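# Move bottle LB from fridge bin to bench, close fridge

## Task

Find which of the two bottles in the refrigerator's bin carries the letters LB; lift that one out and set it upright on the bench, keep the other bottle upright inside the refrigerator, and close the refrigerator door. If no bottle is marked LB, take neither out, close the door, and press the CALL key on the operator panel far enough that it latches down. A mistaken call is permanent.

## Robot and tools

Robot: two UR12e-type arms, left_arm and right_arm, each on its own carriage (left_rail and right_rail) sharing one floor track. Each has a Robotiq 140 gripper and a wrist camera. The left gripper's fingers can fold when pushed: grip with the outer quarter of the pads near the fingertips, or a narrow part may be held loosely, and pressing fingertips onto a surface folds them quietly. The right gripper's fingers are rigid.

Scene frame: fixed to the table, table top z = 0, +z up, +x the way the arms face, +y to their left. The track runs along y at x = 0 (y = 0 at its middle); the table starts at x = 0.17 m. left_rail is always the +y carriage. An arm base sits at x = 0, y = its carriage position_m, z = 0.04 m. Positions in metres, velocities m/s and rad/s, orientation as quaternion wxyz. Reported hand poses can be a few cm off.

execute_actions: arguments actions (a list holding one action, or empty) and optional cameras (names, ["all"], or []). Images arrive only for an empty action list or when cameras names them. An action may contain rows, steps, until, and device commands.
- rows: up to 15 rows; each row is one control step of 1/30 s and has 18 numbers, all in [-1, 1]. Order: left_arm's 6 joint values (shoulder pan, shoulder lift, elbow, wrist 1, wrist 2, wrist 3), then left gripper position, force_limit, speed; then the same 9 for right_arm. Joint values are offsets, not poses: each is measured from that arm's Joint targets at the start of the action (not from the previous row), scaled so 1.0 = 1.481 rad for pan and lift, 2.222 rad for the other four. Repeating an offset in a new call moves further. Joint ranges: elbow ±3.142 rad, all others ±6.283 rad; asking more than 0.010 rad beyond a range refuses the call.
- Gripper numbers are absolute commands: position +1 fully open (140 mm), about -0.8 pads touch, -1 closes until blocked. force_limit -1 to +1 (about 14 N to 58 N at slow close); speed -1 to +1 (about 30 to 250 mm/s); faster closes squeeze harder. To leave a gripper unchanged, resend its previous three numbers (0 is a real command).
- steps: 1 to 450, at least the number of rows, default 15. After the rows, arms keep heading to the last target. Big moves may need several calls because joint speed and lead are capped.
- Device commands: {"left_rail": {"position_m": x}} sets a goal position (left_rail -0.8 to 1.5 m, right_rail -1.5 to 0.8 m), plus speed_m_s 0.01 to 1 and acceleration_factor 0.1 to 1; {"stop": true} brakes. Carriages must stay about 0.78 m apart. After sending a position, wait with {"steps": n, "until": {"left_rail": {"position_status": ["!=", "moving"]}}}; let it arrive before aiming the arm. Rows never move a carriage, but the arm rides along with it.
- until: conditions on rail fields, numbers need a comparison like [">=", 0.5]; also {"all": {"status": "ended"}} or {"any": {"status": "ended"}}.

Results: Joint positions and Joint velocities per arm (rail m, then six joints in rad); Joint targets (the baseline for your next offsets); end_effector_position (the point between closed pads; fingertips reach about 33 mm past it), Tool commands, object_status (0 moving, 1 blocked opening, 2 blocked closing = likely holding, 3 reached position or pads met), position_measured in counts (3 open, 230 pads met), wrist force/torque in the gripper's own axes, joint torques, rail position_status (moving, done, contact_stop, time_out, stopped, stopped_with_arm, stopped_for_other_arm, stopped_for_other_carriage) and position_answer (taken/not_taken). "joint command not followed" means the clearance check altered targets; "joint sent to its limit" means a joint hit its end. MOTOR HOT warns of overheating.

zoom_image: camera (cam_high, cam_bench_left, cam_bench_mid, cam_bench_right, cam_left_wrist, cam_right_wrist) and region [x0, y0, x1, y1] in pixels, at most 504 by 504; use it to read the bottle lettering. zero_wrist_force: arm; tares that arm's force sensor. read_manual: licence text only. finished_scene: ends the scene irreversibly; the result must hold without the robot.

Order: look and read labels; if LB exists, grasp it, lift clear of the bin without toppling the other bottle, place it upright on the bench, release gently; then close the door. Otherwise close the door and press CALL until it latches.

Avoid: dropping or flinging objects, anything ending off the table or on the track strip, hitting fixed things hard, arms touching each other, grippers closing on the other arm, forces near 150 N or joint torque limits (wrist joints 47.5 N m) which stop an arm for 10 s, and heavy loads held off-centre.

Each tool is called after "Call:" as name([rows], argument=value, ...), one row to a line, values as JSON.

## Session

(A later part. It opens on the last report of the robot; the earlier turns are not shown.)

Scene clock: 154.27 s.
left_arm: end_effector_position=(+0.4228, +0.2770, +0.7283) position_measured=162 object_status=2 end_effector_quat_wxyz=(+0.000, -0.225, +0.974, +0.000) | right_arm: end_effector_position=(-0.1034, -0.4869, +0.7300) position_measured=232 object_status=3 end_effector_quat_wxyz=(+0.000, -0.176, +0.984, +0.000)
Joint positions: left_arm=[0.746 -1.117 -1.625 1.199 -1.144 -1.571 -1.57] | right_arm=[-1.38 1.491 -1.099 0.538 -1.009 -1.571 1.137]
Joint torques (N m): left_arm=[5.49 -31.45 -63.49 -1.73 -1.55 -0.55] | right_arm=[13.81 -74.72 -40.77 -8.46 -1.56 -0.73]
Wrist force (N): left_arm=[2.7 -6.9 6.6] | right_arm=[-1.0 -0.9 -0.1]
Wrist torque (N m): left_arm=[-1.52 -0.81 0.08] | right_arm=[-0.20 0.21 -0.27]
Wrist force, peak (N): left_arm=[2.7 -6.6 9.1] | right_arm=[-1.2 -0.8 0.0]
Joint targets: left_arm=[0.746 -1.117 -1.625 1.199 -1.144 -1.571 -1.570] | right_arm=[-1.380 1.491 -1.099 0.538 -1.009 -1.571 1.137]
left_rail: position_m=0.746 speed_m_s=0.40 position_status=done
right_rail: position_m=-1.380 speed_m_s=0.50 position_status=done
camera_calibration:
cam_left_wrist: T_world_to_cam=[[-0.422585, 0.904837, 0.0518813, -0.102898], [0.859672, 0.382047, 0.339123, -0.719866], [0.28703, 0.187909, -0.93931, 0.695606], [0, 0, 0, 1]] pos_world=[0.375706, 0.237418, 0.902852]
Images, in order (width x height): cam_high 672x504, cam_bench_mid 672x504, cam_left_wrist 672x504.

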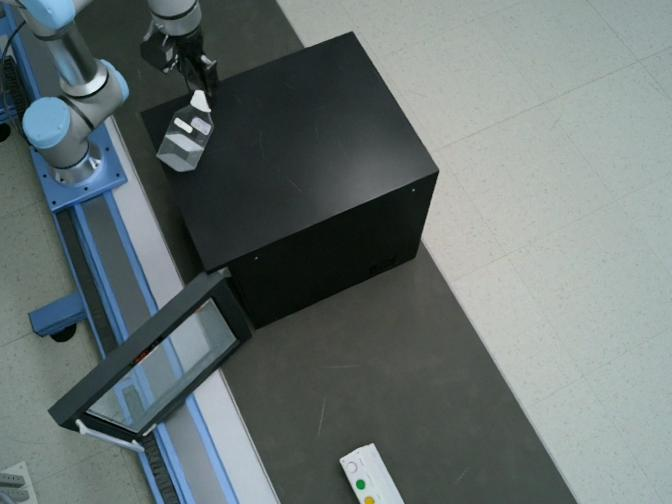

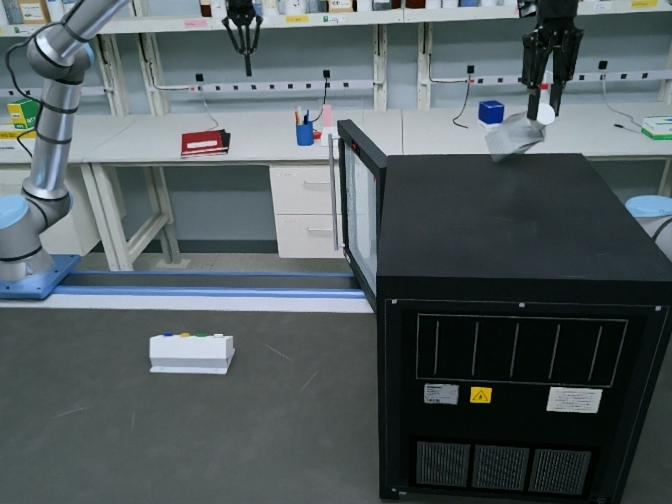

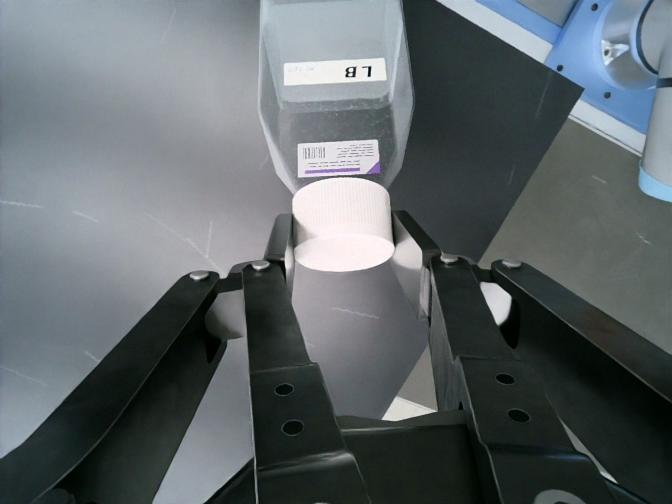

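Call:
execute_actions([
  {"rows":[[0,0.0037,-0.0088,0.0064,0,0,-0.98,1,-1,0,0,0,0,0,0,-1,-0.5,-0.5],[0,0.0074,-0.0176,0.0127,0,0,-0.98,1,-1,0,0,0,0,0,0,-1,-0.5,-0.5],[0,0.0111,-0.0264,0.019,0,0,-0.98,1,-1,0,0,0,0,0,0,-1,-0.5,-0.5],[0,0.0148,-0.0352,0.0254,0,0,-0.98,1,-1,0,0,0,0,0,0,-1,-0.5,-0.5],[0,0.0185,-0.044,0.0318,0,0,-0.98,1,-1,0,0,0,0,0,0,-1,-0.5,-0.5],[0,0.0222,-0.0528,0.0381,0,0,-0.98,1,-1,0,0,0,0,0,0,-1,-0.5,-0.5],[0,0.0259,-0.0616,0.0444,0,0,-0.98,1,-1,0,0,0,0,0,0,-1,-0.5,-0.5],[0,0.0296,-0.0704,0.0508,0,0,-0.98,1,-1,0,0,0,0,0,0,-1,-0.5,-0.5],[0,0.0333,-0.0792,0.0572,0,0,-0.98,1,-1,0,0,0,0,0,0,-1,-0.5,-0.5],[0,0.037,-0.088,0.0635,0,0,-0.98,1,-1,0,0,0,0,0,0,-1,-0.5,-0.5]],"steps":35},
], cameras=["cam_left_wrist","cam_bench_mid"])

Call:
zoom_image(camera="cam_bench_mid", region=[460, 40, 600, 180])

Scene clock: 156.17 s.
left_arm: end_effector_position=(+0.4207, +0.2813, +0.7998) position_measured=162 object_status=2 end_effector_quat_wxyz=(+0.000, -0.225, +0.974, +0.000) | right_arm: end_effector_position=(-0.1034, -0.4869, +0.7300) position_measured=232 object_status=3 end_effector_quat_wxyz=(+0.000, -0.176, +0.984, +0.000)
Joint positions: left_arm=[0.746 -1.117 -1.57 1.003 -1.003 -1.571 -1.57] | right_arm=[-1.38 1.491 -1.099 0.538 -1.009 -1.571 1.137]
Joint torques (N m): left_arm=[5.71 -36.1 -62.14 -1.9 -2.18 0.02] | right_arm=[12.59 -76.46 -40.03 -8.47 -1.42 -0.69]
Wrist force (N): left_arm=[2.9 -7.1 7.5] | right_arm=[-0.7 -0.9 0.1]
Wrist torque (N m): left_arm=[-1.62 -0.55 0.05] | right_arm=[-0.19 0.14 -0.27]
Wrist force, peak (N): left_arm=[2.9 -7.2 9.4] | right_arm=[-1.1 -1.1 0.4]
Joint targets: left_arm=[0.746 -1.117 -1.570 1.003 -1.003 -1.571 -1.570] | right_arm=[-1.380 1.491 -1.099 0.538 -1.009 -1.571 1.137]
left_rail: position_m=0.746 speed_m_s=0.40 position_status=done
right_rail: position_m=-1.380 speed_m_s=0.50 position_status=done
camera_calibration:
cam_left_wrist: T_world_to_cam=[[-0.422591, 0.904815, 0.0522118, -0.111699], [0.859696, 0.381946, 0.339175, -0.743986], [0.286949, 0.188219, -0.939273, 0.76248], [0, 0, 0, 1]] pos_world=[0.373606, 0.241717, 0.974351]
Images, in order (width x height): cam_bench_mid 672x504, cam_left_wrist 672x504.

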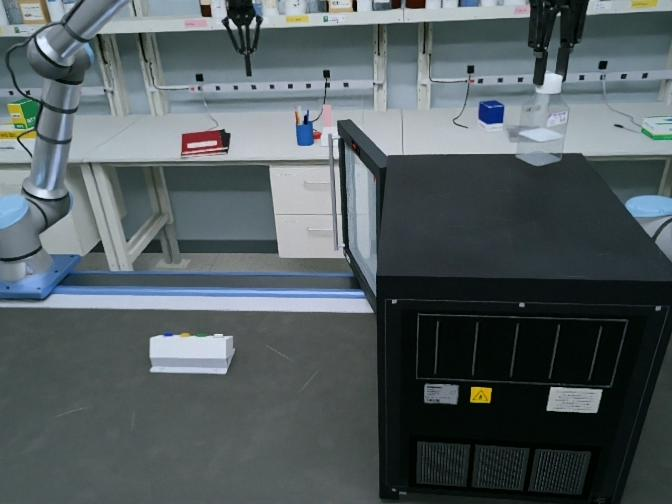

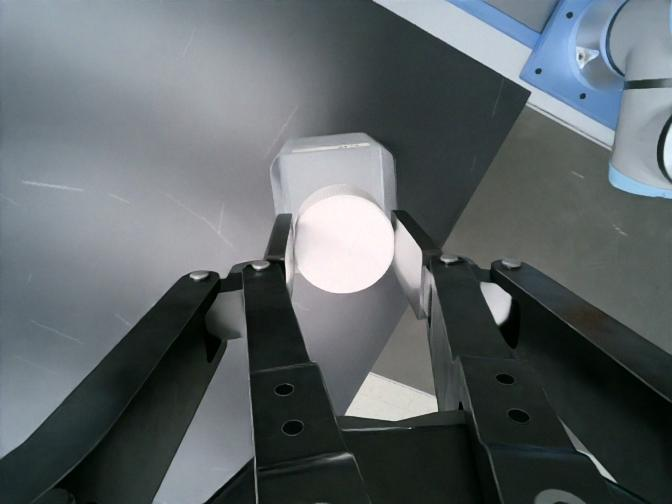

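Scaled by 3.600 from the camera's 672x504 image, which has a finer 960x720 frame.

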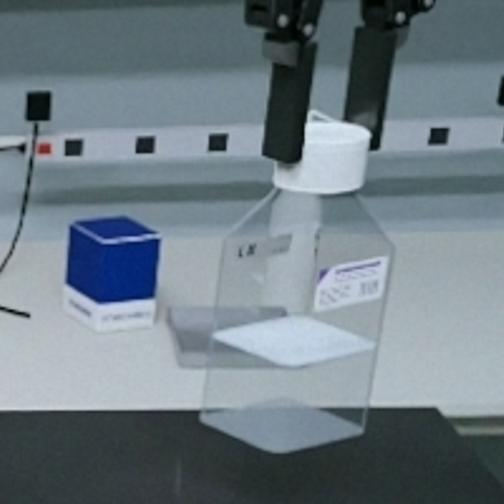

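Call:
execute_actions([
  {"left_rail":{"position_m":1.35,"speed_m_s":0.3,"acceleration_factor":0.25},"steps":200,"until":{"left_rail":{"position_status":["!=","moving"]}}},
])

Call:
execute_actions([
  {"rows":[[0,-0.0066,0.0233,-0.0189,0,0,-0.98,1,-1,0,0,0,0,0,0,-1,-0.5,-0.5],[0,-0.0131,0.0466,-0.0379,0,0,-0.98,1,-1,0,0,0,0,0,0,-1,-0.5,-0.5],[0,-0.0197,0.0699,-0.0568,0,0,-0.98,1,-1,0,0,0,0,0,0,-1,-0.5,-0.5],[0,-0.0263,0.0931,-0.0757,0,0,-0.98,1,-1,0,0,0,0,0,0,-1,-0.5,-0.5],[0,-0.0328,0.1164,-0.0946,0,0,-0.98,1,-1,0,0,0,0,0,0,-1,-0.5,-0.5],[0,-0.0394,0.1397,-0.1136,0,0,-0.98,1,-1,0,0,0,0,0,0,-1,-0.5,-0.5],[0,-0.046,0.163,-0.1325,0,0,-0.98,1,-1,0,0,0,0,0,0,-1,-0.5,-0.5],[0,-0.0525,0.1863,-0.1514,0,0,-0.98,1,-1,0,0,0,0,0,0,-1,-0.5,-0.5],[0,-0.0591,0.2096,-0.1703,0,0,-0.98,1,-1,0,0,0,0,0,0,-1,-0.5,-0.5],[0,-0.0657,0.2329,-0.1893,0,0,-0.98,1,-1,0,0,0,0,0,0,-1,-0.5,-0.5],[0,-0.0722,0.2562,-0.2082,0,0,-0.98,1,-1,0,0,0,0,0,0,-1,-0.5,-0.5],[0,-0.0788,0.2794,-0.2271,0,0,-0.98,1,-1,0,0,0,0,0,0,-1,-0.5,-0.5],[0,-0.0854,0.3027,-0.246,0,0,-0.98,1,-1,0,0,0,0,0,0,-1,-0.5,-0.5],[0,-0.0919,0.326,-0.265,0,0,-0.98,1,-1,0,0,0,0,0,0,-1,-0.5,-0.5],[0,-0.0985,0.3493,-0.2839,0,0,-0.98,1,-1,0,0,0,0,0,0,-1,-0.5,-0.5]],"steps":35},
])

Call:
execute_actions([
  {"rows":[[0,0.0059,0.0103,-0.0142,0,0,-0.98,1,-1,0,0,0,0,0,0,-1,-0.5,-0.5],[0,0.0117,0.0206,-0.0284,0,0,-0.98,1,-1,0,0,0,0,0,0,-1,-0.5,-0.5],[0,0.0176,0.0309,-0.0427,0,0,-0.98,1,-1,0,0,0,0,0,0,-1,-0.5,-0.5],[0,0.0234,0.0413,-0.0569,0,0,-0.98,1,-1,0,0,0,0,0,0,-1,-0.5,-0.5],[0,0.0293,0.0516,-0.0711,0,0,-0.98,1,-1,0,0,0,0,0,0,-1,-0.5,-0.5],[0,0.0352,0.0619,-0.0853,0,0,-0.98,1,-1,0,0,0,0,0,0,-1,-0.5,-0.5],[0,0.041,0.0722,-0.0995,0,0,-0.98,1,-1,0,0,0,0,0,0,-1,-0.5,-0.5],[0,0.0469,0.0825,-0.1138,0,0,-0.98,1,-1,0,0,0,0,0,0,-1,-0.5,-0.5],[0,0.0527,0.0928,-0.128,0,0,-0.98,1,-1,0,0,0,0,0,0,-1,-0.5,-0.5],[0,0.0586,0.1031,-0.1422,0,0,-0.98,1,-1,0,0,0,0,0,0,-1,-0.5,-0.5],[0,0.0645,0.1134,-0.1564,0,0,-0.98,1,-1,0,0,0,0,0,0,-1,-0.5,-0.5],[0,0.0703,0.1238,-0.1706,0,0,-0.98,1,-1,0,0,0,0,0,0,-1,-0.5,-0.5],[0,0.0762,0.1341,-0.1849,0,0,-0.98,1,-1,0,0,0,0,0,0,-1,-0.5,-0.5],[0,0.082,0.1444,-0.1991,0,0,-0.98,1,-1,0,0,0,0,0,0,-1,-0.5,-0.5],[0,0.0879,0.1547,-0.2133,0,0,-0.98,1,-1,0,0,0,0,0,0,-1,-0.5,-0.5]],"steps":35},
], cameras=["cam_left_wrist","cam_bench_left","cam_bench_mid","cam_high"])

Call:
zoom_image(camera="cam_bench_left", region=[240, 150, 440, 350])

Scene clock: 162.33 s.
left_arm: end_effector_position=(+0.4207, +0.8853, +0.7998) position_measured=162 object_status=2 end_effector_quat_wxyz=(+0.000, -0.225, +0.974, +0.000) | right_arm: end_effector_position=(-0.1034, -0.4869, +0.7300) position_measured=232 object_status=3 end_effector_quat_wxyz=(+0.000, -0.176, +0.984, +0.000)
Joint positions: left_arm=[1.35 -1.117 -1.57 1.003 -1.003 -1.571 -1.57] | right_arm=[-1.38 1.491 -1.099 0.538 -1.009 -1.571 1.137]
Joint torques (N m): left_arm=[5.97 -57.78 -55.48 -3.23 -1.92 0.82] | right_arm=[14.22 -76.42 -39.78 -8.45 -1.73 -0.43]
Wrist force (N): left_arm=[2.7 -7.1 7.1] | right_arm=[-0.8 -0.8 -0.1]
Wrist torque (N m): left_arm=[-1.61 -0.47 0.05] | right_arm=[-0.19 0.17 -0.27]
Wrist force, peak (N): left_arm=[3.0 -7.8 7.6] | right_arm=[-1.1 -1.2 0.2]
Joint targets: left_arm=[1.350 -1.117 -1.570 1.003 -1.003 -1.571 -1.570] | right_arm=[-1.380 1.491 -1.099 0.538 -1.009 -1.571 1.137]
Tool commands: left_gripper/position=-0.98 left_gripper/force_limit=+1.0 left_gripper/speed=-1.0 right_gripper/position=-1.0 right_gripper/force_limit=-0.5 right_gripper/speed=-0.5
left_rail: position_m=1.350 speed_m_s=0.30 position_status=done
right_rail: position_m=-1.380 speed_m_s=0.50 position_status=done

Scene clock: 163.70 s.
left_arm: end_effector_position=(+0.4205, +0.8859, +0.4503) position_measured=162 object_status=2 end_effector_quat_wxyz=(+0.000, -0.225, +0.974, +0.000) | right_arm: end_effector_position=(-0.1034, -0.4869, +0.7300) position_measured=232 object_status=3 end_effector_quat_wxyz=(+0.000, -0.176, +0.984, +0.000)
Joint positions: left_arm=[1.35 -1.117 -1.716 1.779 -1.634 -1.571 -1.57] | right_arm=[-1.38 1.491 -1.099 0.538 -1.009 -1.571 1.137]
Joint torques (N m): left_arm=[6.04 -55.04 -46.59 -7.67 -1.67 1.2] | right_arm=[13.09 -75.31 -39.68 -8.44 -1.59 -0.45]
Wrist force (N): left_arm=[2.1 -7.0 7.0] | right_arm=[-0.4 -0.4 0.1]
Wrist torque (N m): left_arm=[-1.57 -0.57 0.04] | right_arm=[-0.09 0.09 -0.26]
Wrist force, peak (N): left_arm=[1.8 -5.5 20.1] | right_arm=[-1.1 -1.0 0.5]
Joint targets: left_arm=[1.350 -1.117 -1.716 1.779 -1.634 -1.571 -1.570] | right_arm=[-1.380 1.491 -1.099 0.538 -1.009 -1.571 1.137]
left_rail: position_m=1.350 speed_m_s=0.30 position_status=done
right_rail: position_m=-1.380 speed_m_s=0.50 position_status=done

Scene clock: 165.07 s.
left_arm: end_effector_position=(+0.4205, +0.8857, +0.2004) position_measured=162 object_status=2 end_effector_quat_wxyz=(+0.000, -0.225, +0.974, +0.000) | right_arm: end_effector_position=(-0.1034, -0.4869, +0.7300) position_measured=232 object_status=3 end_effector_quat_wxyz=(+0.000, -0.176, +0.984, +0.000)
Joint positions: left_arm=[1.35 -1.117 -1.586 2.123 -2.108 -1.571 -1.57] | right_arm=[-1.38 1.491 -1.099 0.538 -1.009 -1.571 1.137]
Joint torques (N m): left_arm=[2.46 -32.98 -39.96 -7.94 -1.56 1.52] | right_arm=[11.81 -75.75 -40.26 -8.28 -1.75 -0.62]
Wrist force (N): left_arm=[1.9 -7.3 7.0] | right_arm=[-0.7 -0.7 0.3]
Wrist torque (N m): left_arm=[-1.66 -0.53 0.06] | right_arm=[-0.15 0.17 -0.27]
Wrist force, peak (N): left_arm=[2.5 -4.8 16.6] | right_arm=[-0.9 -1.2 0.3]
Joint targets: left_arm=[1.350 -1.117 -1.586 2.123 -2.108 -1.571 -1.570] | right_arm=[-1.380 1.491 -1.099 0.538 -1.009 -1.571 1.137]
left_rail: position_m=1.350 speed_m_s=0.30 position_status=done
right_rail: position_m=-1.380 speed_m_s=0.50 position_status=done
camera_calibration:
cam_left_wrist: T_world_to_cam=[[-0.422563, 0.90486, 0.0516564, -0.627238], [0.859649, 0.382089, 0.339134, -0.771329], [0.287132, 0.187712, -0.939319, 0.0860915], [0, 0, 0, 1]] pos_world=[0.373306, 0.846118, 0.374852]
Images, in order (width x height): cam_high 672x504, cam_bench_left 672x504, cam_bench_mid 672x504, cam_left_wrist 672x504.

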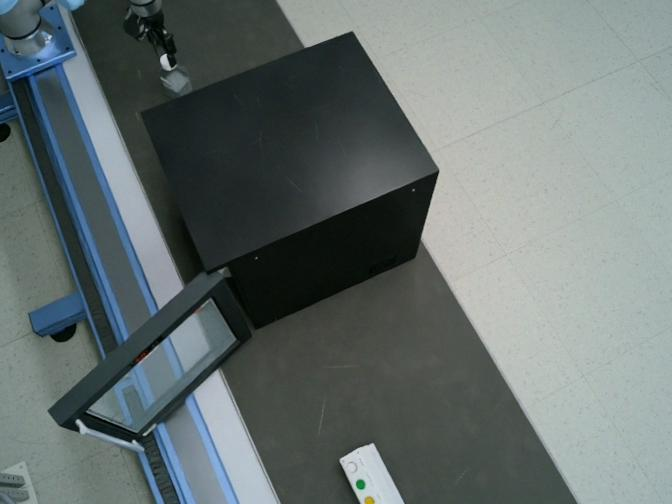

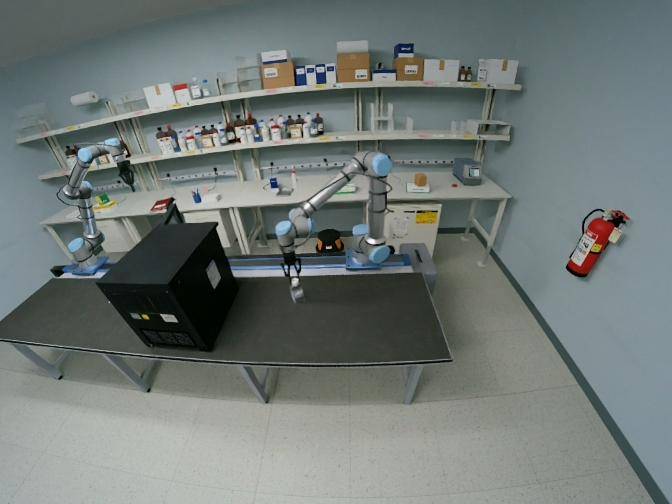

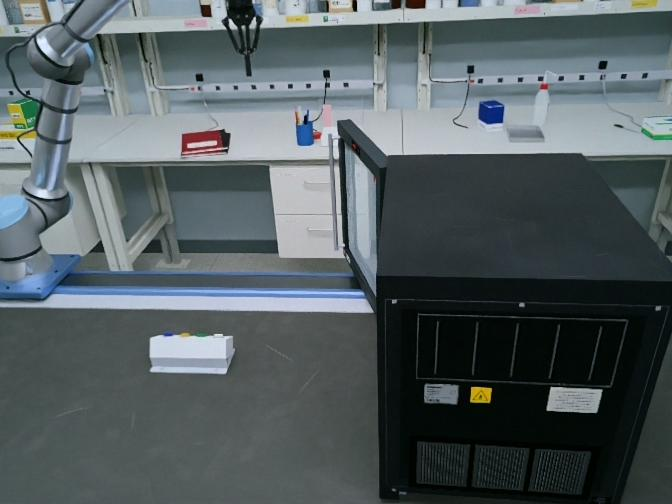

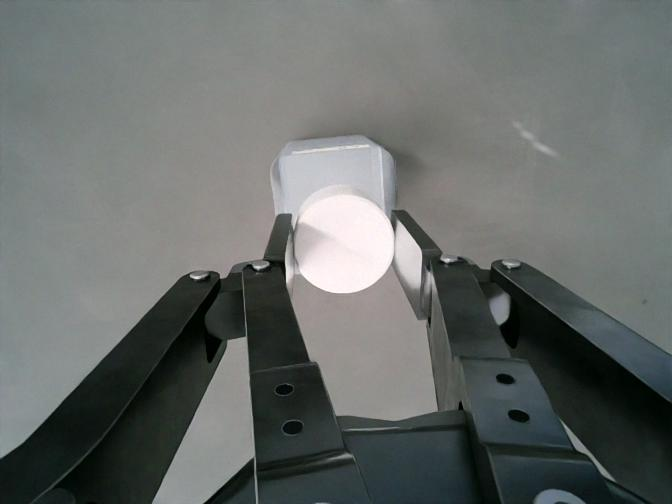

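Scaled by 2.520 from the camera's 672x504 image, which has a finer 960x720 frame.

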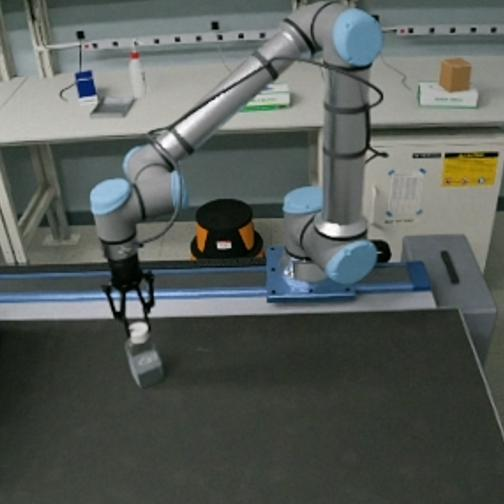

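Call:
execute_actions([
  {"rows":[[0,0.0056,0.0048,-0.0083,0,0,-0.98,1,-1,0,0,0,0,0,0,-1,-0.5,-0.5],[0,0.0112,0.0096,-0.0166,0,0,-0.98,1,-1,0,0,0,0,0,0,-1,-0.5,-0.5],[0,0.0168,0.0144,-0.0249,0,0,-0.98,1,-1,0,0,0,0,0,0,-1,-0.5,-0.5],[0,0.0224,0.0192,-0.0332,0,0,-0.98,1,-1,0,0,0,0,0,0,-1,-0.5,-0.5]],"steps":25},
], cameras=["cam_left_wrist"])

Call:
execute_actions([
  {"rows":[[0,0.004,0.0024,-0.0051,0,0,-0.98,1,-1,0,0,0,0,0,0,-1,-0.5,-0.5],[0,0.0081,0.0049,-0.0104,0,0,-0.98,1,-1,0,0,0,0,0,0,-1,-0.5,-0.5]],"steps":20},
], cameras=["cam_left_wrist"])

Scene clock: 166.43 s.
left_arm: end_effector_position=(+0.4188, +0.8893, +0.1637) position_measured=162 object_status=2 end_effector_quat_wxyz=(+0.000, -0.225, +0.974, +0.001) | right_arm: end_effector_position=(-0.1034, -0.4869, +0.7300) position_measured=232 object_status=3 end_effector_quat_wxyz=(+0.000, -0.176, +0.984, +0.000)
Joint positions: left_arm=[1.35 -1.117 -1.553 2.166 -2.182 -1.571 -1.57] | right_arm=[-1.38 1.491 -1.099 0.538 -1.009 -1.571 1.137]
Joint torques (N m): left_arm=[0.49 -10.63 -9.24 -0.96 3.82 0.99] | right_arm=[13.46 -75.14 -40.32 -8.34 -1.63 -0.7]
Wrist force (N): left_arm=[4.8 -14.9 -26.3] | right_arm=[-0.8 -1.0 -0.1]
Wrist torque (N m): left_arm=[-1.52 -0.36 -0.02] | right_arm=[-0.21 0.18 -0.27]
Wrist force, peak (N): left_arm=[2.1 -29.2 -63.0] | right_arm=[-1.1 -1.0 0.2]
Joint targets: left_arm=[1.350 -1.117 -1.553 2.166 -2.182 -1.571 -1.570] | right_arm=[-1.380 1.491 -1.099 0.538 -1.009 -1.571 1.137]
left_rail: position_m=1.350 speed_m_s=0.30 position_status=done
right_rail: position_m=-1.380 speed_m_s=0.50 position_status=done
camera_calibration:
cam_left_wrist: T_world_to_cam=[[-0.422588, 0.904727, 0.0537492, -0.629546], [0.859933, 0.381523, 0.339053, -0.758484], [0.286243, 0.1895, -0.939231, 0.0502994], [0, 0, 0, 1]] pos_world=[0.371808, 0.849413, 0.338246]
Images, in order (width x height): cam_left_wrist 672x504.

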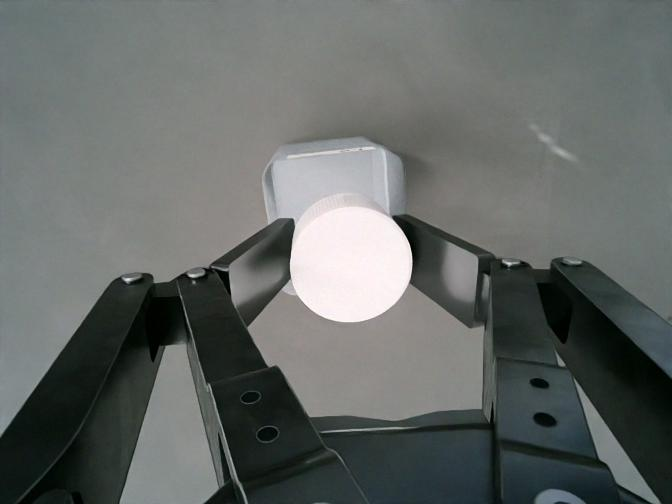

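Scene clock: 167.30 s.
left_arm: end_effector_position=(+0.4187, +0.8895, +0.1529) position_measured=162 object_status=2 end_effector_quat_wxyz=(+0.000, -0.225, +0.974, +0.001) | right_arm: end_effector_position=(-0.1034, -0.4869, +0.7300) position_measured=232 object_status=3 end_effector_quat_wxyz=(+0.000, -0.176, +0.984, +0.000)
Joint positions: left_arm=[1.35 -1.117 -1.541 2.177 -2.205 -1.571 -1.57] | right_arm=[-1.38 1.491 -1.099 0.538 -1.009 -1.571 1.137]
Joint torques (N m): left_arm=[-3.03 -17.06 -13.93 -2.23 2.91 1.36] | right_arm=[13.99 -76.07 -39.88 -8.47 -1.61 -0.55]
Wrist force (N): left_arm=[4.3 -13.4 -20.6] | right_arm=[-0.2 -0.6 0.3]
Wrist torque (N m): left_arm=[-1.63 -0.41 -0.01] | right_arm=[-0.12 0.04 -0.27]
Wrist force, peak (N): left_arm=[4.4 -15.0 -28.1] | right_arm=[-1.4 -1.0 -0.1]
Joint targets: left_arm=[1.350 -1.117 -1.541 2.177 -2.205 -1.571 -1.570] | right_arm=[-1.380 1.491 -1.099 0.538 -1.009 -1.571 1.137]
left_rail: position_m=1.350 speed_m_s=0.30 position_status=done
right_rail: position_m=-1.380 speed_m_s=0.50 position_status=done
camera_calibration:
cam_left_wrist: T_world_to_cam=[[-0.422534, 0.904765, 0.053536, -0.629214], [0.859925, 0.381531, 0.339062, -0.754733], [0.286346, 0.189302, -0.93924, 0.0403089], [0, 0, 0, 1]] pos_world=[0.371608, 0.849614, 0.327447]
Images, in order (width x height): cam_left_wrist 672x504.

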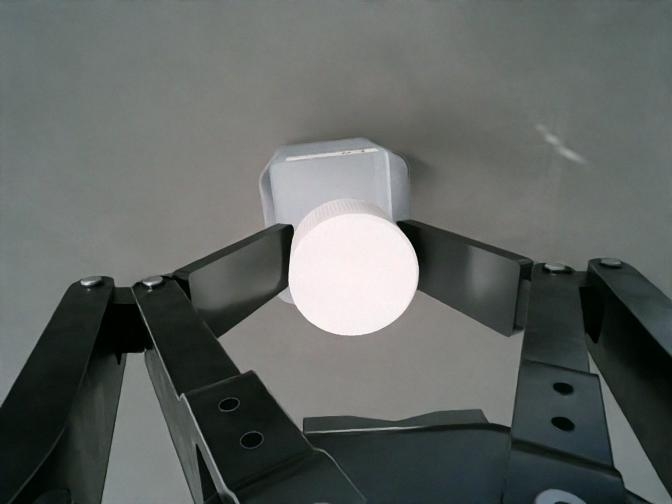

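Call:
execute_actions([
  {"rows":[[0,-0.005,-0.0035,0.0065,0,0,-0.98,1,-1,0,0,0,0,0,0,-1,-0.5,-0.5],[0,-0.011,-0.0075,0.0143,0,0,-0.98,1,-1,0,0,0,0,0,0,-1,-0.5,-0.5]],"steps":20},
], cameras=["cam_left_wrist","cam_bench_left","cam_high"])

Call:
zoom_image(camera="cam_bench_left", region=[265, 240, 335, 310])

Call:
zoom_image(camera="cam_high", region=[110, 20, 220, 130])

Scene clock: 168.43 s.
left_arm: end_effector_position=(+0.4193, +0.8883, +0.1686) position_measured=162 object_status=2 end_effector_quat_wxyz=(+0.000, -0.225, +0.974, +0.000) | right_arm: end_effector_position=(-0.1034, -0.4869, +0.7300) position_measured=232 object_status=3 end_effector_quat_wxyz=(+0.000, -0.176, +0.984, +0.000)
Joint positions: left_arm=[1.35 -1.117 -1.557 2.16 -2.173 -1.571 -1.57] | right_arm=[-1.38 1.491 -1.099 0.538 -1.009 -1.571 1.137]
Joint torques (N m): left_arm=[-3.47 -61.91 -61.21 -1.94 1.22 1.14] | right_arm=[11.56 -73.36 -39.6 -8.33 -1.27 -0.29]
Wrist force (N): left_arm=[3.9 -6.5 7.1] | right_arm=[-0.7 -1.1 -0.1]
Wrist torque (N m): left_arm=[-1.59 -0.82 0.04] | right_arm=[-0.23 0.15 -0.27]
Wrist force, peak (N): left_arm=[4.4 -13.5 -21.2] | right_arm=[-0.8 -1.0 0.2]
Joint targets: left_arm=[1.350 -1.117 -1.557 2.160 -2.173 -1.571 -1.570] | right_arm=[-1.380 1.491 -1.099 0.538 -1.009 -1.571 1.137]
left_rail: position_m=1.350 speed_m_s=0.30 position_status=done
right_rail: position_m=-1.380 speed_m_s=0.50 position_status=done
camera_calibration:
cam_left_wrist: T_world_to_cam=[[-0.422548, 0.904827, 0.0523661, -0.628546], [0.859749, 0.38187, 0.339125, -0.760437], [0.286853, 0.188318, -0.939283, 0.0557365], [0, 0, 0, 1]] pos_world=[0.372206, 0.848617, 0.34315]
Images, in order (width x height): cam_high 672x504, cam_bench_left 672x504, cam_left_wrist 672x504.

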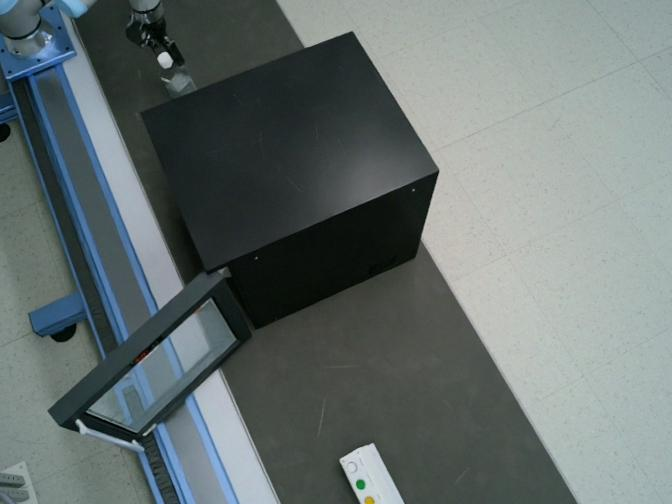

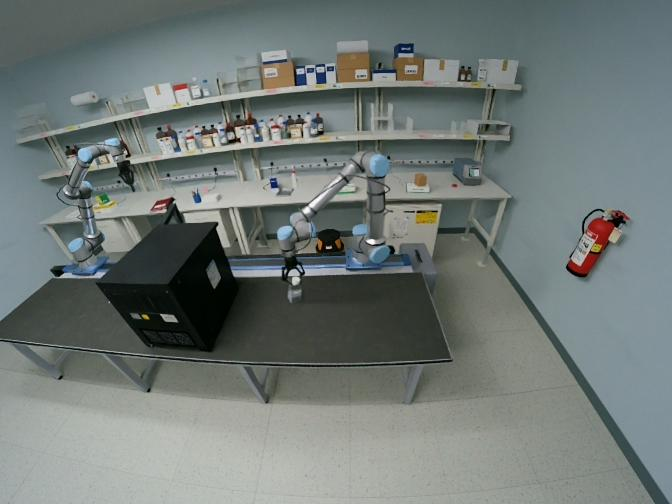

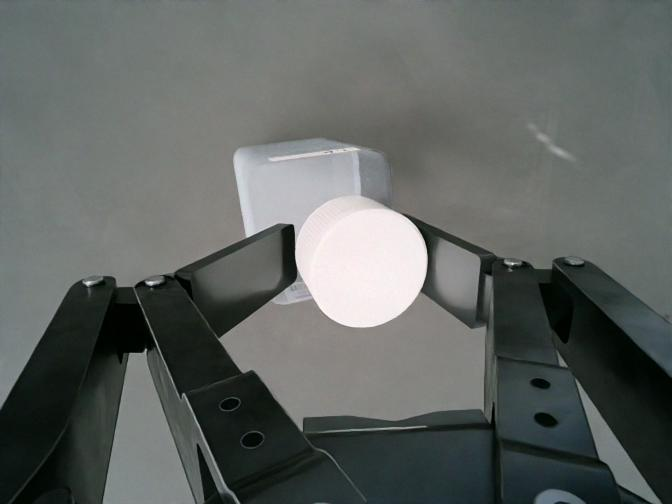

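Scaled by 7.200 from the camera's 672x504 image, which has a finer 960x720 frame.

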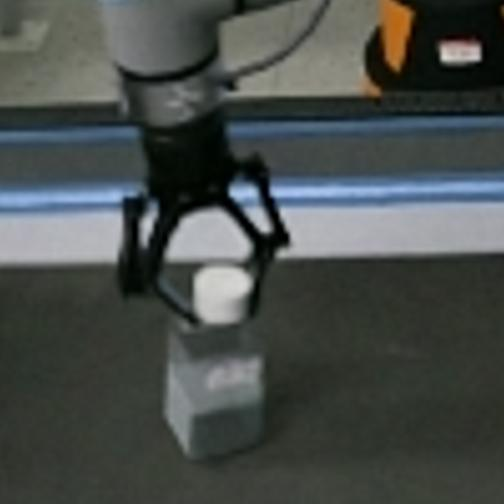

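Scaled by 4.582 from the camera's 672x504 image, which has a finer 960x720 frame.

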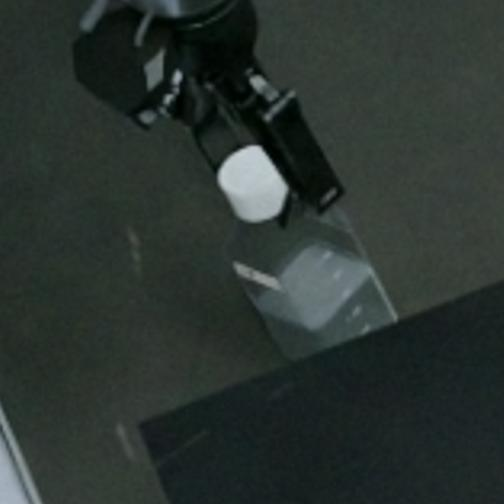

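Call:
execute_actions([
  {"rows":[[0,0.0023,0.0016,-0.0031,0,0,-0.98,1,-1,0,0,0,0,0,0,-1,-0.5,-0.5]],"steps":15},
])

Call:
execute_actions([
  {"rows":[[0,0.0023,0.0016,-0.0031,0,0,-0.98,1,-1,0,0,0,0,0,0,-1,-0.5,-0.5]],"steps":15},
], cameras=["cam_left_wrist","cam_bench_left","cam_high"])

Call:
zoom_image(camera="cam_bench_left", region=[265, 240, 335, 310])

Scene clock: 169.57 s.
left_arm: end_effector_position=(+0.4192, +0.8885, +0.1653) position_measured=162 object_status=2 end_effector_quat_wxyz=(+0.000, -0.225, +0.974, +0.000) | right_arm: end_effector_position=(-0.1034, -0.4869, +0.7300) position_measured=232 object_status=3 end_effector_quat_wxyz=(+0.000, -0.176, +0.984, +0.000)
Joint positions: left_arm=[1.35 -1.117 -1.554 2.163 -2.18 -1.571 -1.57] | right_arm=[-1.38 1.491 -1.099 0.538 -1.009 -1.571 1.137]
Joint torques (N m): left_arm=[-9.55 -34.95 -37.3 -8.39 -0.49 1.06] | right_arm=[13.84 -75.62 -39.8 -8.5 -1.43 -0.43]
Wrist force (N): left_arm=[3.7 -6.5 6.7] | right_arm=[-0.9 -0.4 0.1]
Wrist torque (N m): left_arm=[-1.59 -0.81 0.04] | right_arm=[-0.09 0.19 -0.27]
Wrist force, peak (N): left_arm=[3.8 -6.6 7.5] | right_arm=[-1.2 -0.9 0.1]
Joint targets: left_arm=[1.350 -1.117 -1.554 2.163 -2.180 -1.571 -1.570] | right_arm=[-1.380 1.491 -1.099 0.538 -1.009 -1.571 1.137]
left_rail: position_m=1.350 speed_m_s=0.30 position_status=done
right_rail: position_m=-1.380 speed_m_s=0.50 position_status=done

Scene clock: 170.27 s.
left_arm: end_effector_position=(+0.4191, +0.8887, +0.1620) position_measured=162 object_status=2 end_effector_quat_wxyz=(+0.000, -0.225, +0.974, +0.000) | right_arm: end_effector_position=(-0.1034, -0.4869, +0.7300) position_measured=232 object_status=3 end_effector_quat_wxyz=(+0.000, -0.176, +0.984, +0.000)
Joint positions: left_arm=[1.35 -1.117 -1.55 2.167 -2.187 -1.571 -1.57] | right_arm=[-1.38 1.491 -1.099 0.538 -1.009 -1.571 1.137]
Joint torques (N m): left_arm=[-8.89 -22.72 -29.33 -6.26 -0.98 0.46] | right_arm=[12.11 -75.5 -40.08 -8.34 -1.47 -0.79]
Wrist force (N): left_arm=[5.8 -6.0 -7.6] | right_arm=[-0.5 -1.0 0.3]
Wrist torque (N m): left_arm=[-1.74 -0.75 0.02] | right_arm=[-0.22 0.11 -0.27]
Wrist force, peak (N): left_arm=[6.1 -6.1 -7.8] | right_arm=[-0.8 -1.1 0.0]
Joint targets: left_arm=[1.350 -1.117 -1.550 2.167 -2.187 -1.571 -1.570] | right_arm=[-1.380 1.491 -1.099 0.538 -1.009 -1.571 1.137]
left_rail: position_m=1.350 speed_m_s=0.30 position_status=done
right_rail: position_m=-1.380 speed_m_s=0.50 position_status=done
camera_calibration:
cam_left_wrist: T_world_to_cam=[[-0.422572, 0.904811, 0.0524518, -0.628652], [0.859739, 0.381861, 0.339162, -0.75818], [0.286848, 0.188415, -0.939265, 0.0494328], [0, 0, 0, 1]] pos_world=[0.372006, 0.849016, 0.33655]
Images, in order (width x height): cam_high 672x504, cam_bench_left 672x504, cam_left_wrist 672x504.

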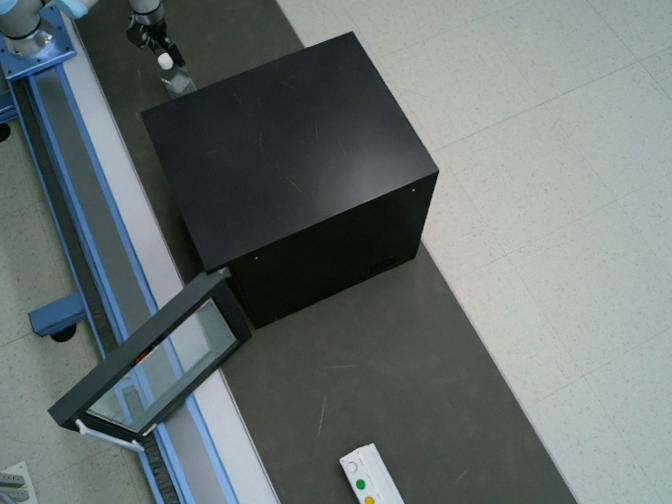

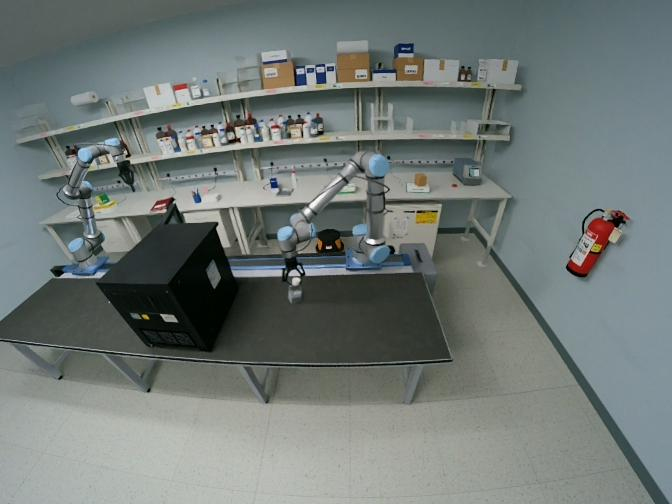

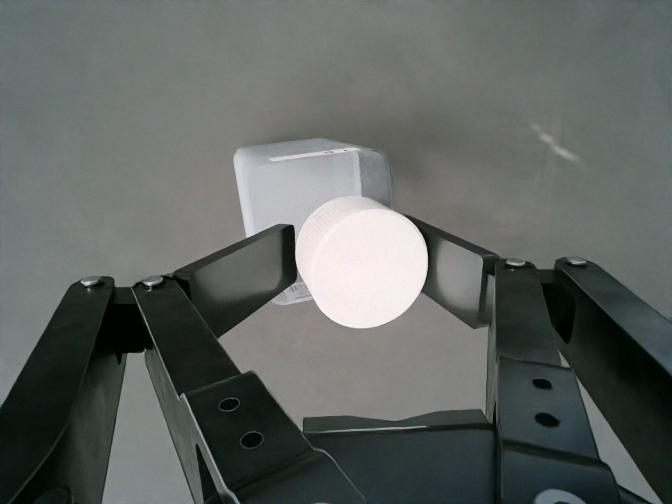

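Scaled by 7.200 from the camera's 672x504 image, which has a finer 960x720 frame.

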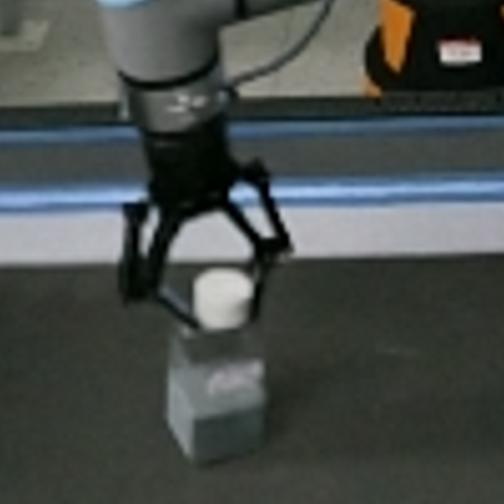

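Call:
execute_actions([
  {"rows":[[0,0,0,0,0,0,0.0,-1,-1,0,0,0,0,0,0,-1,-0.5,-0.5]],"steps":60},
], cameras=["cam_left_wrist","cam_bench_left"])

Call:
zoom_image(camera="cam_bench_left", region=[265, 240, 335, 310])

Scene clock: 172.70 s.
left_arm: end_effector_position=(+0.4191, +0.8887, +0.1620) position_measured=129 object_status=3 end_effector_quat_wxyz=(+0.000, -0.225, +0.974, +0.000) | right_arm: end_effector_position=(-0.1034, -0.4869, +0.7300) position_measured=232 object_status=3 end_effector_quat_wxyz=(+0.000, -0.176, +0.984, +0.000)
Joint positions: left_arm=[1.35 -1.117 -1.55 2.167 -2.187 -1.571 -1.57] | right_arm=[-1.38 1.491 -1.099 0.538 -1.009 -1.571 1.137]
Joint torques (N m): left_arm=[-9.27 -52.6 -53.79 -0.72 -2.16 1.21] | right_arm=[14.21 -75.05 -40.33 -8.4 -1.53 -0.88]
Wrist force (N): left_arm=[3.1 -7.5 0.8] | right_arm=[-0.8 -0.7 0.1]
Wrist torque (N m): left_arm=[-1.39 -0.85 0.01] | right_arm=[-0.15 0.16 -0.26]
Wrist force, peak (N): left_arm=[5.9 -6.3 -7.8] | right_arm=[-0.7 -1.4 0.1]
Joint targets: left_arm=[1.350 -1.117 -1.550 2.167 -2.187 -1.571 -1.570] | right_arm=[-1.380 1.491 -1.099 0.538 -1.009 -1.571 1.137]
left_rail: position_m=1.350 speed_m_s=0.30 position_status=done
right_rail: position_m=-1.380 speed_m_s=0.50 position_status=done
camera_calibration:
cam_left_wrist: T_world_to_cam=[[-0.422572, 0.904811, 0.0524518, -0.628562], [0.859739, 0.381861, 0.339162, -0.758141], [0.286848, 0.188415, -0.939265, 0.0494517], [0, 0, 0, 1]] pos_world=[0.372006, 0.848916, 0.33655]
Images, in order (width x height): cam_bench_left 672x504, cam_left_wrist 672x504.

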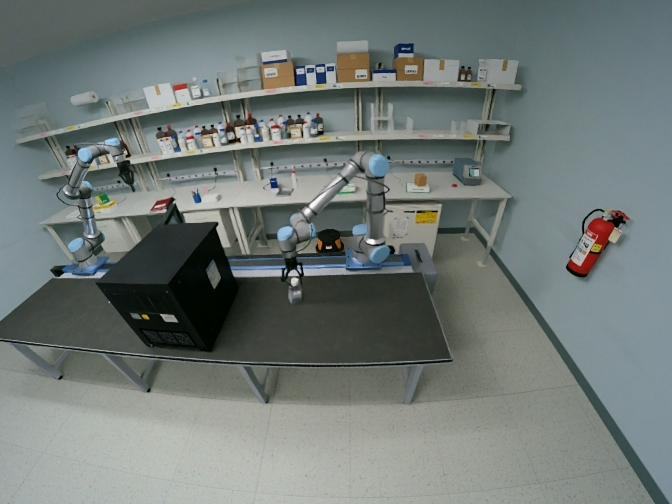

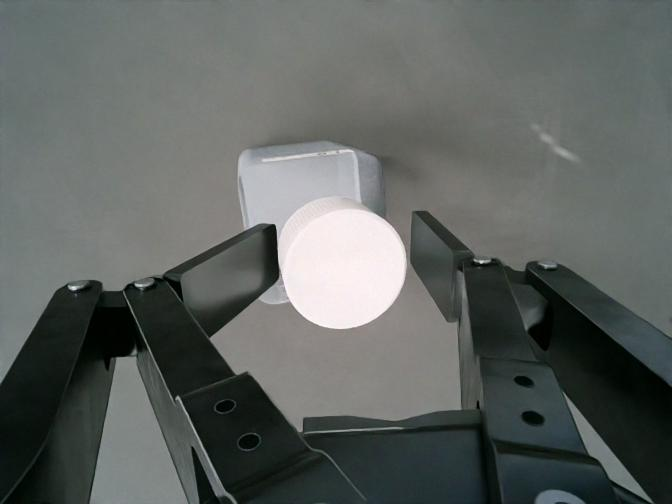

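Scaled by 7.200 from the camera's 672x504 image, which has a finer 960x720 frame.

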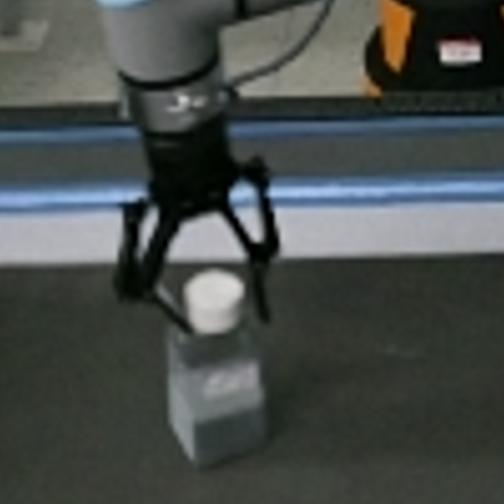

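Call:
execute_actions([
  {"rows":[[0,0,0,0,0,0,0.5,-1,-1,0,0,0,0,0,0,-1,-0.5,-0.5]],"steps":60},
], cameras=["cam_left_wrist","cam_bench_left","cam_high"])

Call:
zoom_image(camera="cam_bench_left", region=[265, 240, 335, 310])

Scene clock: 175.13 s.
left_arm: end_effector_position=(+0.4191, +0.8886, +0.1620) position_measured=66 object_status=3 end_effector_quat_wxyz=(+0.000, -0.225, +0.974, +0.000) | right_arm: end_effector_position=(-0.1034, -0.4869, +0.7300) position_measured=232 object_status=3 end_effector_quat_wxyz=(+0.000, -0.176, +0.984, +0.000)
Joint positions: left_arm=[1.35 -1.117 -1.55 2.167 -2.187 -1.571 -1.57] | right_arm=[-1.38 1.491 -1.099 0.538 -1.009 -1.571 1.137]
Joint torques (N m): left_arm=[-6.68 -55.47 -50.15 -7.21 -1.8 1.13] | right_arm=[13.32 -74.68 -40.18 -8.62 -1.94 -0.57]
Wrist force (N): left_arm=[4.3 -5.3 2.9] | right_arm=[-0.3 -0.7 0.2]
Wrist torque (N m): left_arm=[-1.25 -0.95 0.04] | right_arm=[-0.16 0.06 -0.27]
Wrist force, peak (N): left_arm=[3.7 -8.8 0.3] | right_arm=[-1.0 -1.0 0.2]
Joint targets: left_arm=[1.350 -1.117 -1.550 2.167 -2.187 -1.571 -1.570] | right_arm=[-1.380 1.491 -1.099 0.538 -1.009 -1.571 1.137]
left_rail: position_m=1.350 speed_m_s=0.30 position_status=done
right_rail: position_m=-1.380 speed_m_s=0.50 position_status=done
camera_calibration:
cam_left_wrist: T_world_to_cam=[[-0.422572, 0.904811, 0.0524518, -0.628562], [0.859739, 0.381861, 0.339162, -0.758141], [0.286848, 0.188415, -0.939265, 0.0494517], [0, 0, 0, 1]] pos_world=[0.372006, 0.848916, 0.33655]
Images, in order (width x height): cam_high 672x504, cam_bench_left 672x504, cam_left_wrist 672x504.

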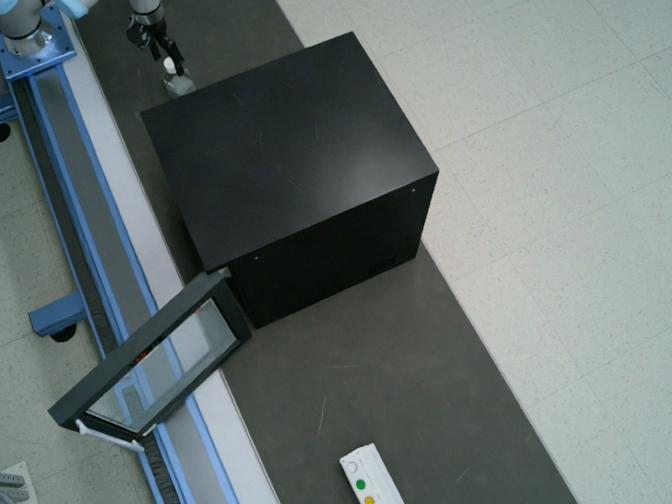

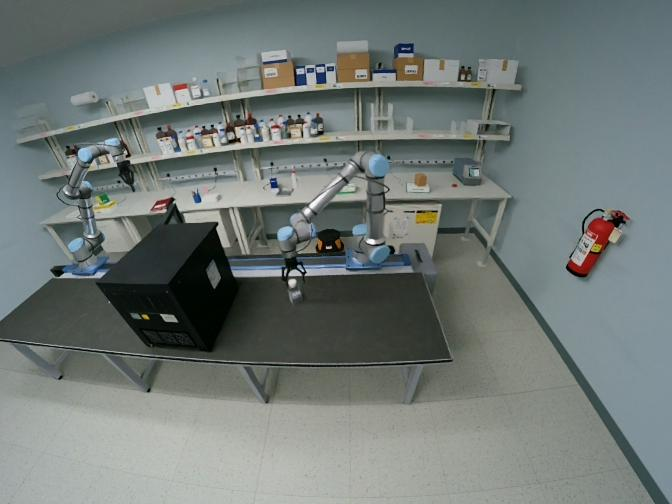

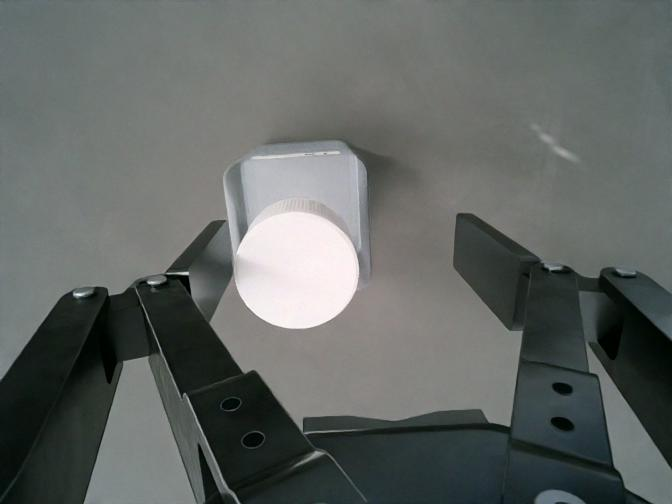

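Scaled by 7.200 from the camera's 672x504 image, which has a finer 960x720 frame.

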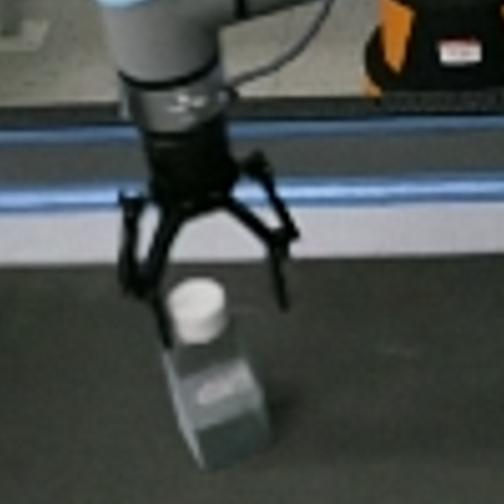

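Call:
execute_actions([
  {"rows":[[0,0,0,0,0,0,0.75,-1,-1,0,0,0,0,0,0,-1,-0.5,-0.5]],"steps":50},
], cameras=["cam_left_wrist","cam_high"])

Call:
zoom_image(camera="cam_high", region=[110, 20, 220, 130])

Scene clock: 177.67 s.
left_arm: end_effector_position=(+0.4191, +0.8886, +0.1620) position_measured=35 object_status=3 end_effector_quat_wxyz=(+0.000, -0.225, +0.974, +0.000) | right_arm: end_effector_position=(-0.1034, -0.4869, +0.7300) position_measured=232 object_status=3 end_effector_quat_wxyz=(+0.000, -0.176, +0.984, +0.000)
Joint positions: left_arm=[1.35 -1.117 -1.55 2.167 -2.187 -1.571 -1.57] | right_arm=[-1.38 1.491 -1.099 0.538 -1.009 -1.571 1.137]
Joint torques (N m): left_arm=[-9.09 -50.32 -42.03 -7.33 -2.14 1.08] | right_arm=[13.19 -74.11 -40.43 -8.49 -1.59 -0.69]
Wrist force (N): left_arm=[4.3 -5.5 2.8] | right_arm=[-1.1 -1.0 0.1]
Wrist torque (N m): left_arm=[-1.30 -0.94 0.04] | right_arm=[-0.22 0.25 -0.27]
Wrist force, peak (N): left_arm=[4.5 -5.7 3.0] | right_arm=[-1.1 -1.0 0.1]
Joint targets: left_arm=[1.350 -1.117 -1.550 2.167 -2.187 -1.571 -1.570] | right_arm=[-1.380 1.491 -1.099 0.538 -1.009 -1.571 1.137]
left_rail: position_m=1.350 speed_m_s=0.30 position_status=done
right_rail: position_m=-1.380 speed_m_s=0.50 position_status=done
camera_calibration:
cam_left_wrist: T_world_to_cam=[[-0.422572, 0.904811, 0.0524518, -0.628562], [0.859739, 0.381861, 0.339162, -0.758141], [0.286848, 0.188415, -0.939265, 0.0494517], [0, 0, 0, 1]] pos_world=[0.372006, 0.848916, 0.33655]
Images, in order (width x height): cam_high 672x504, cam_left_wrist 672x504.

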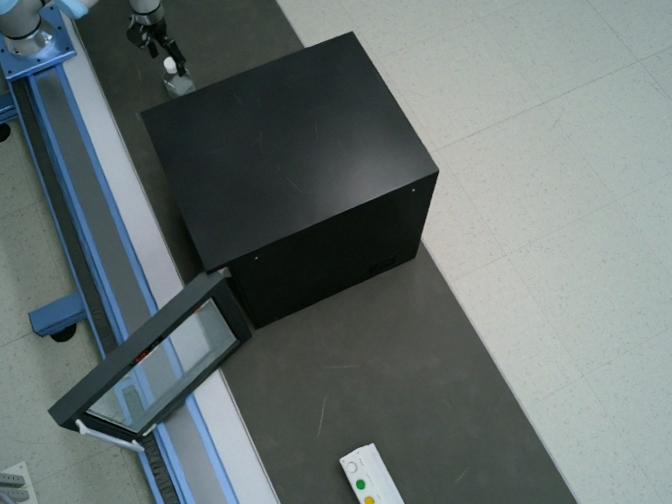

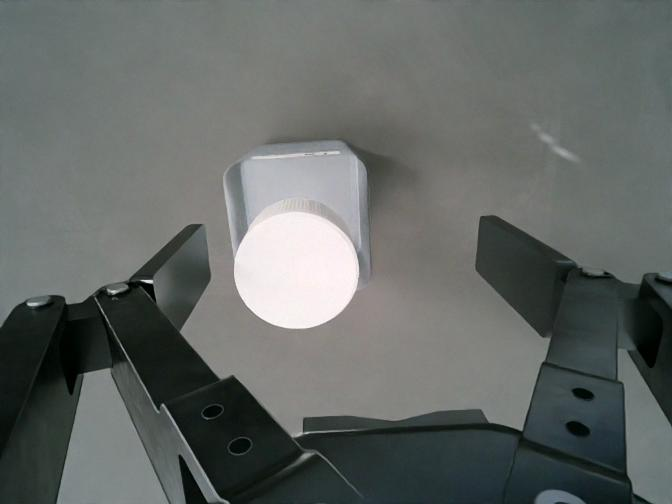

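Scaled by 4.582 from the camera's 672x504 image, which has a finer 960x720 frame.

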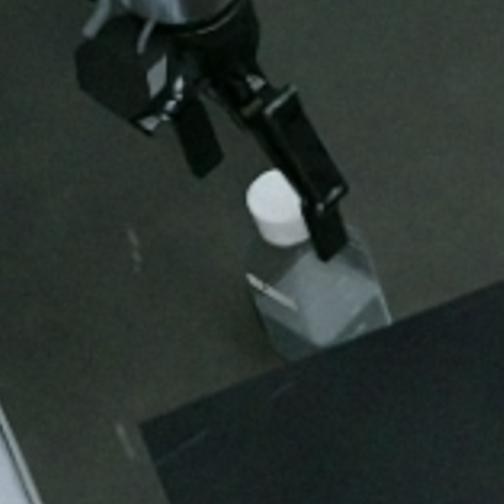

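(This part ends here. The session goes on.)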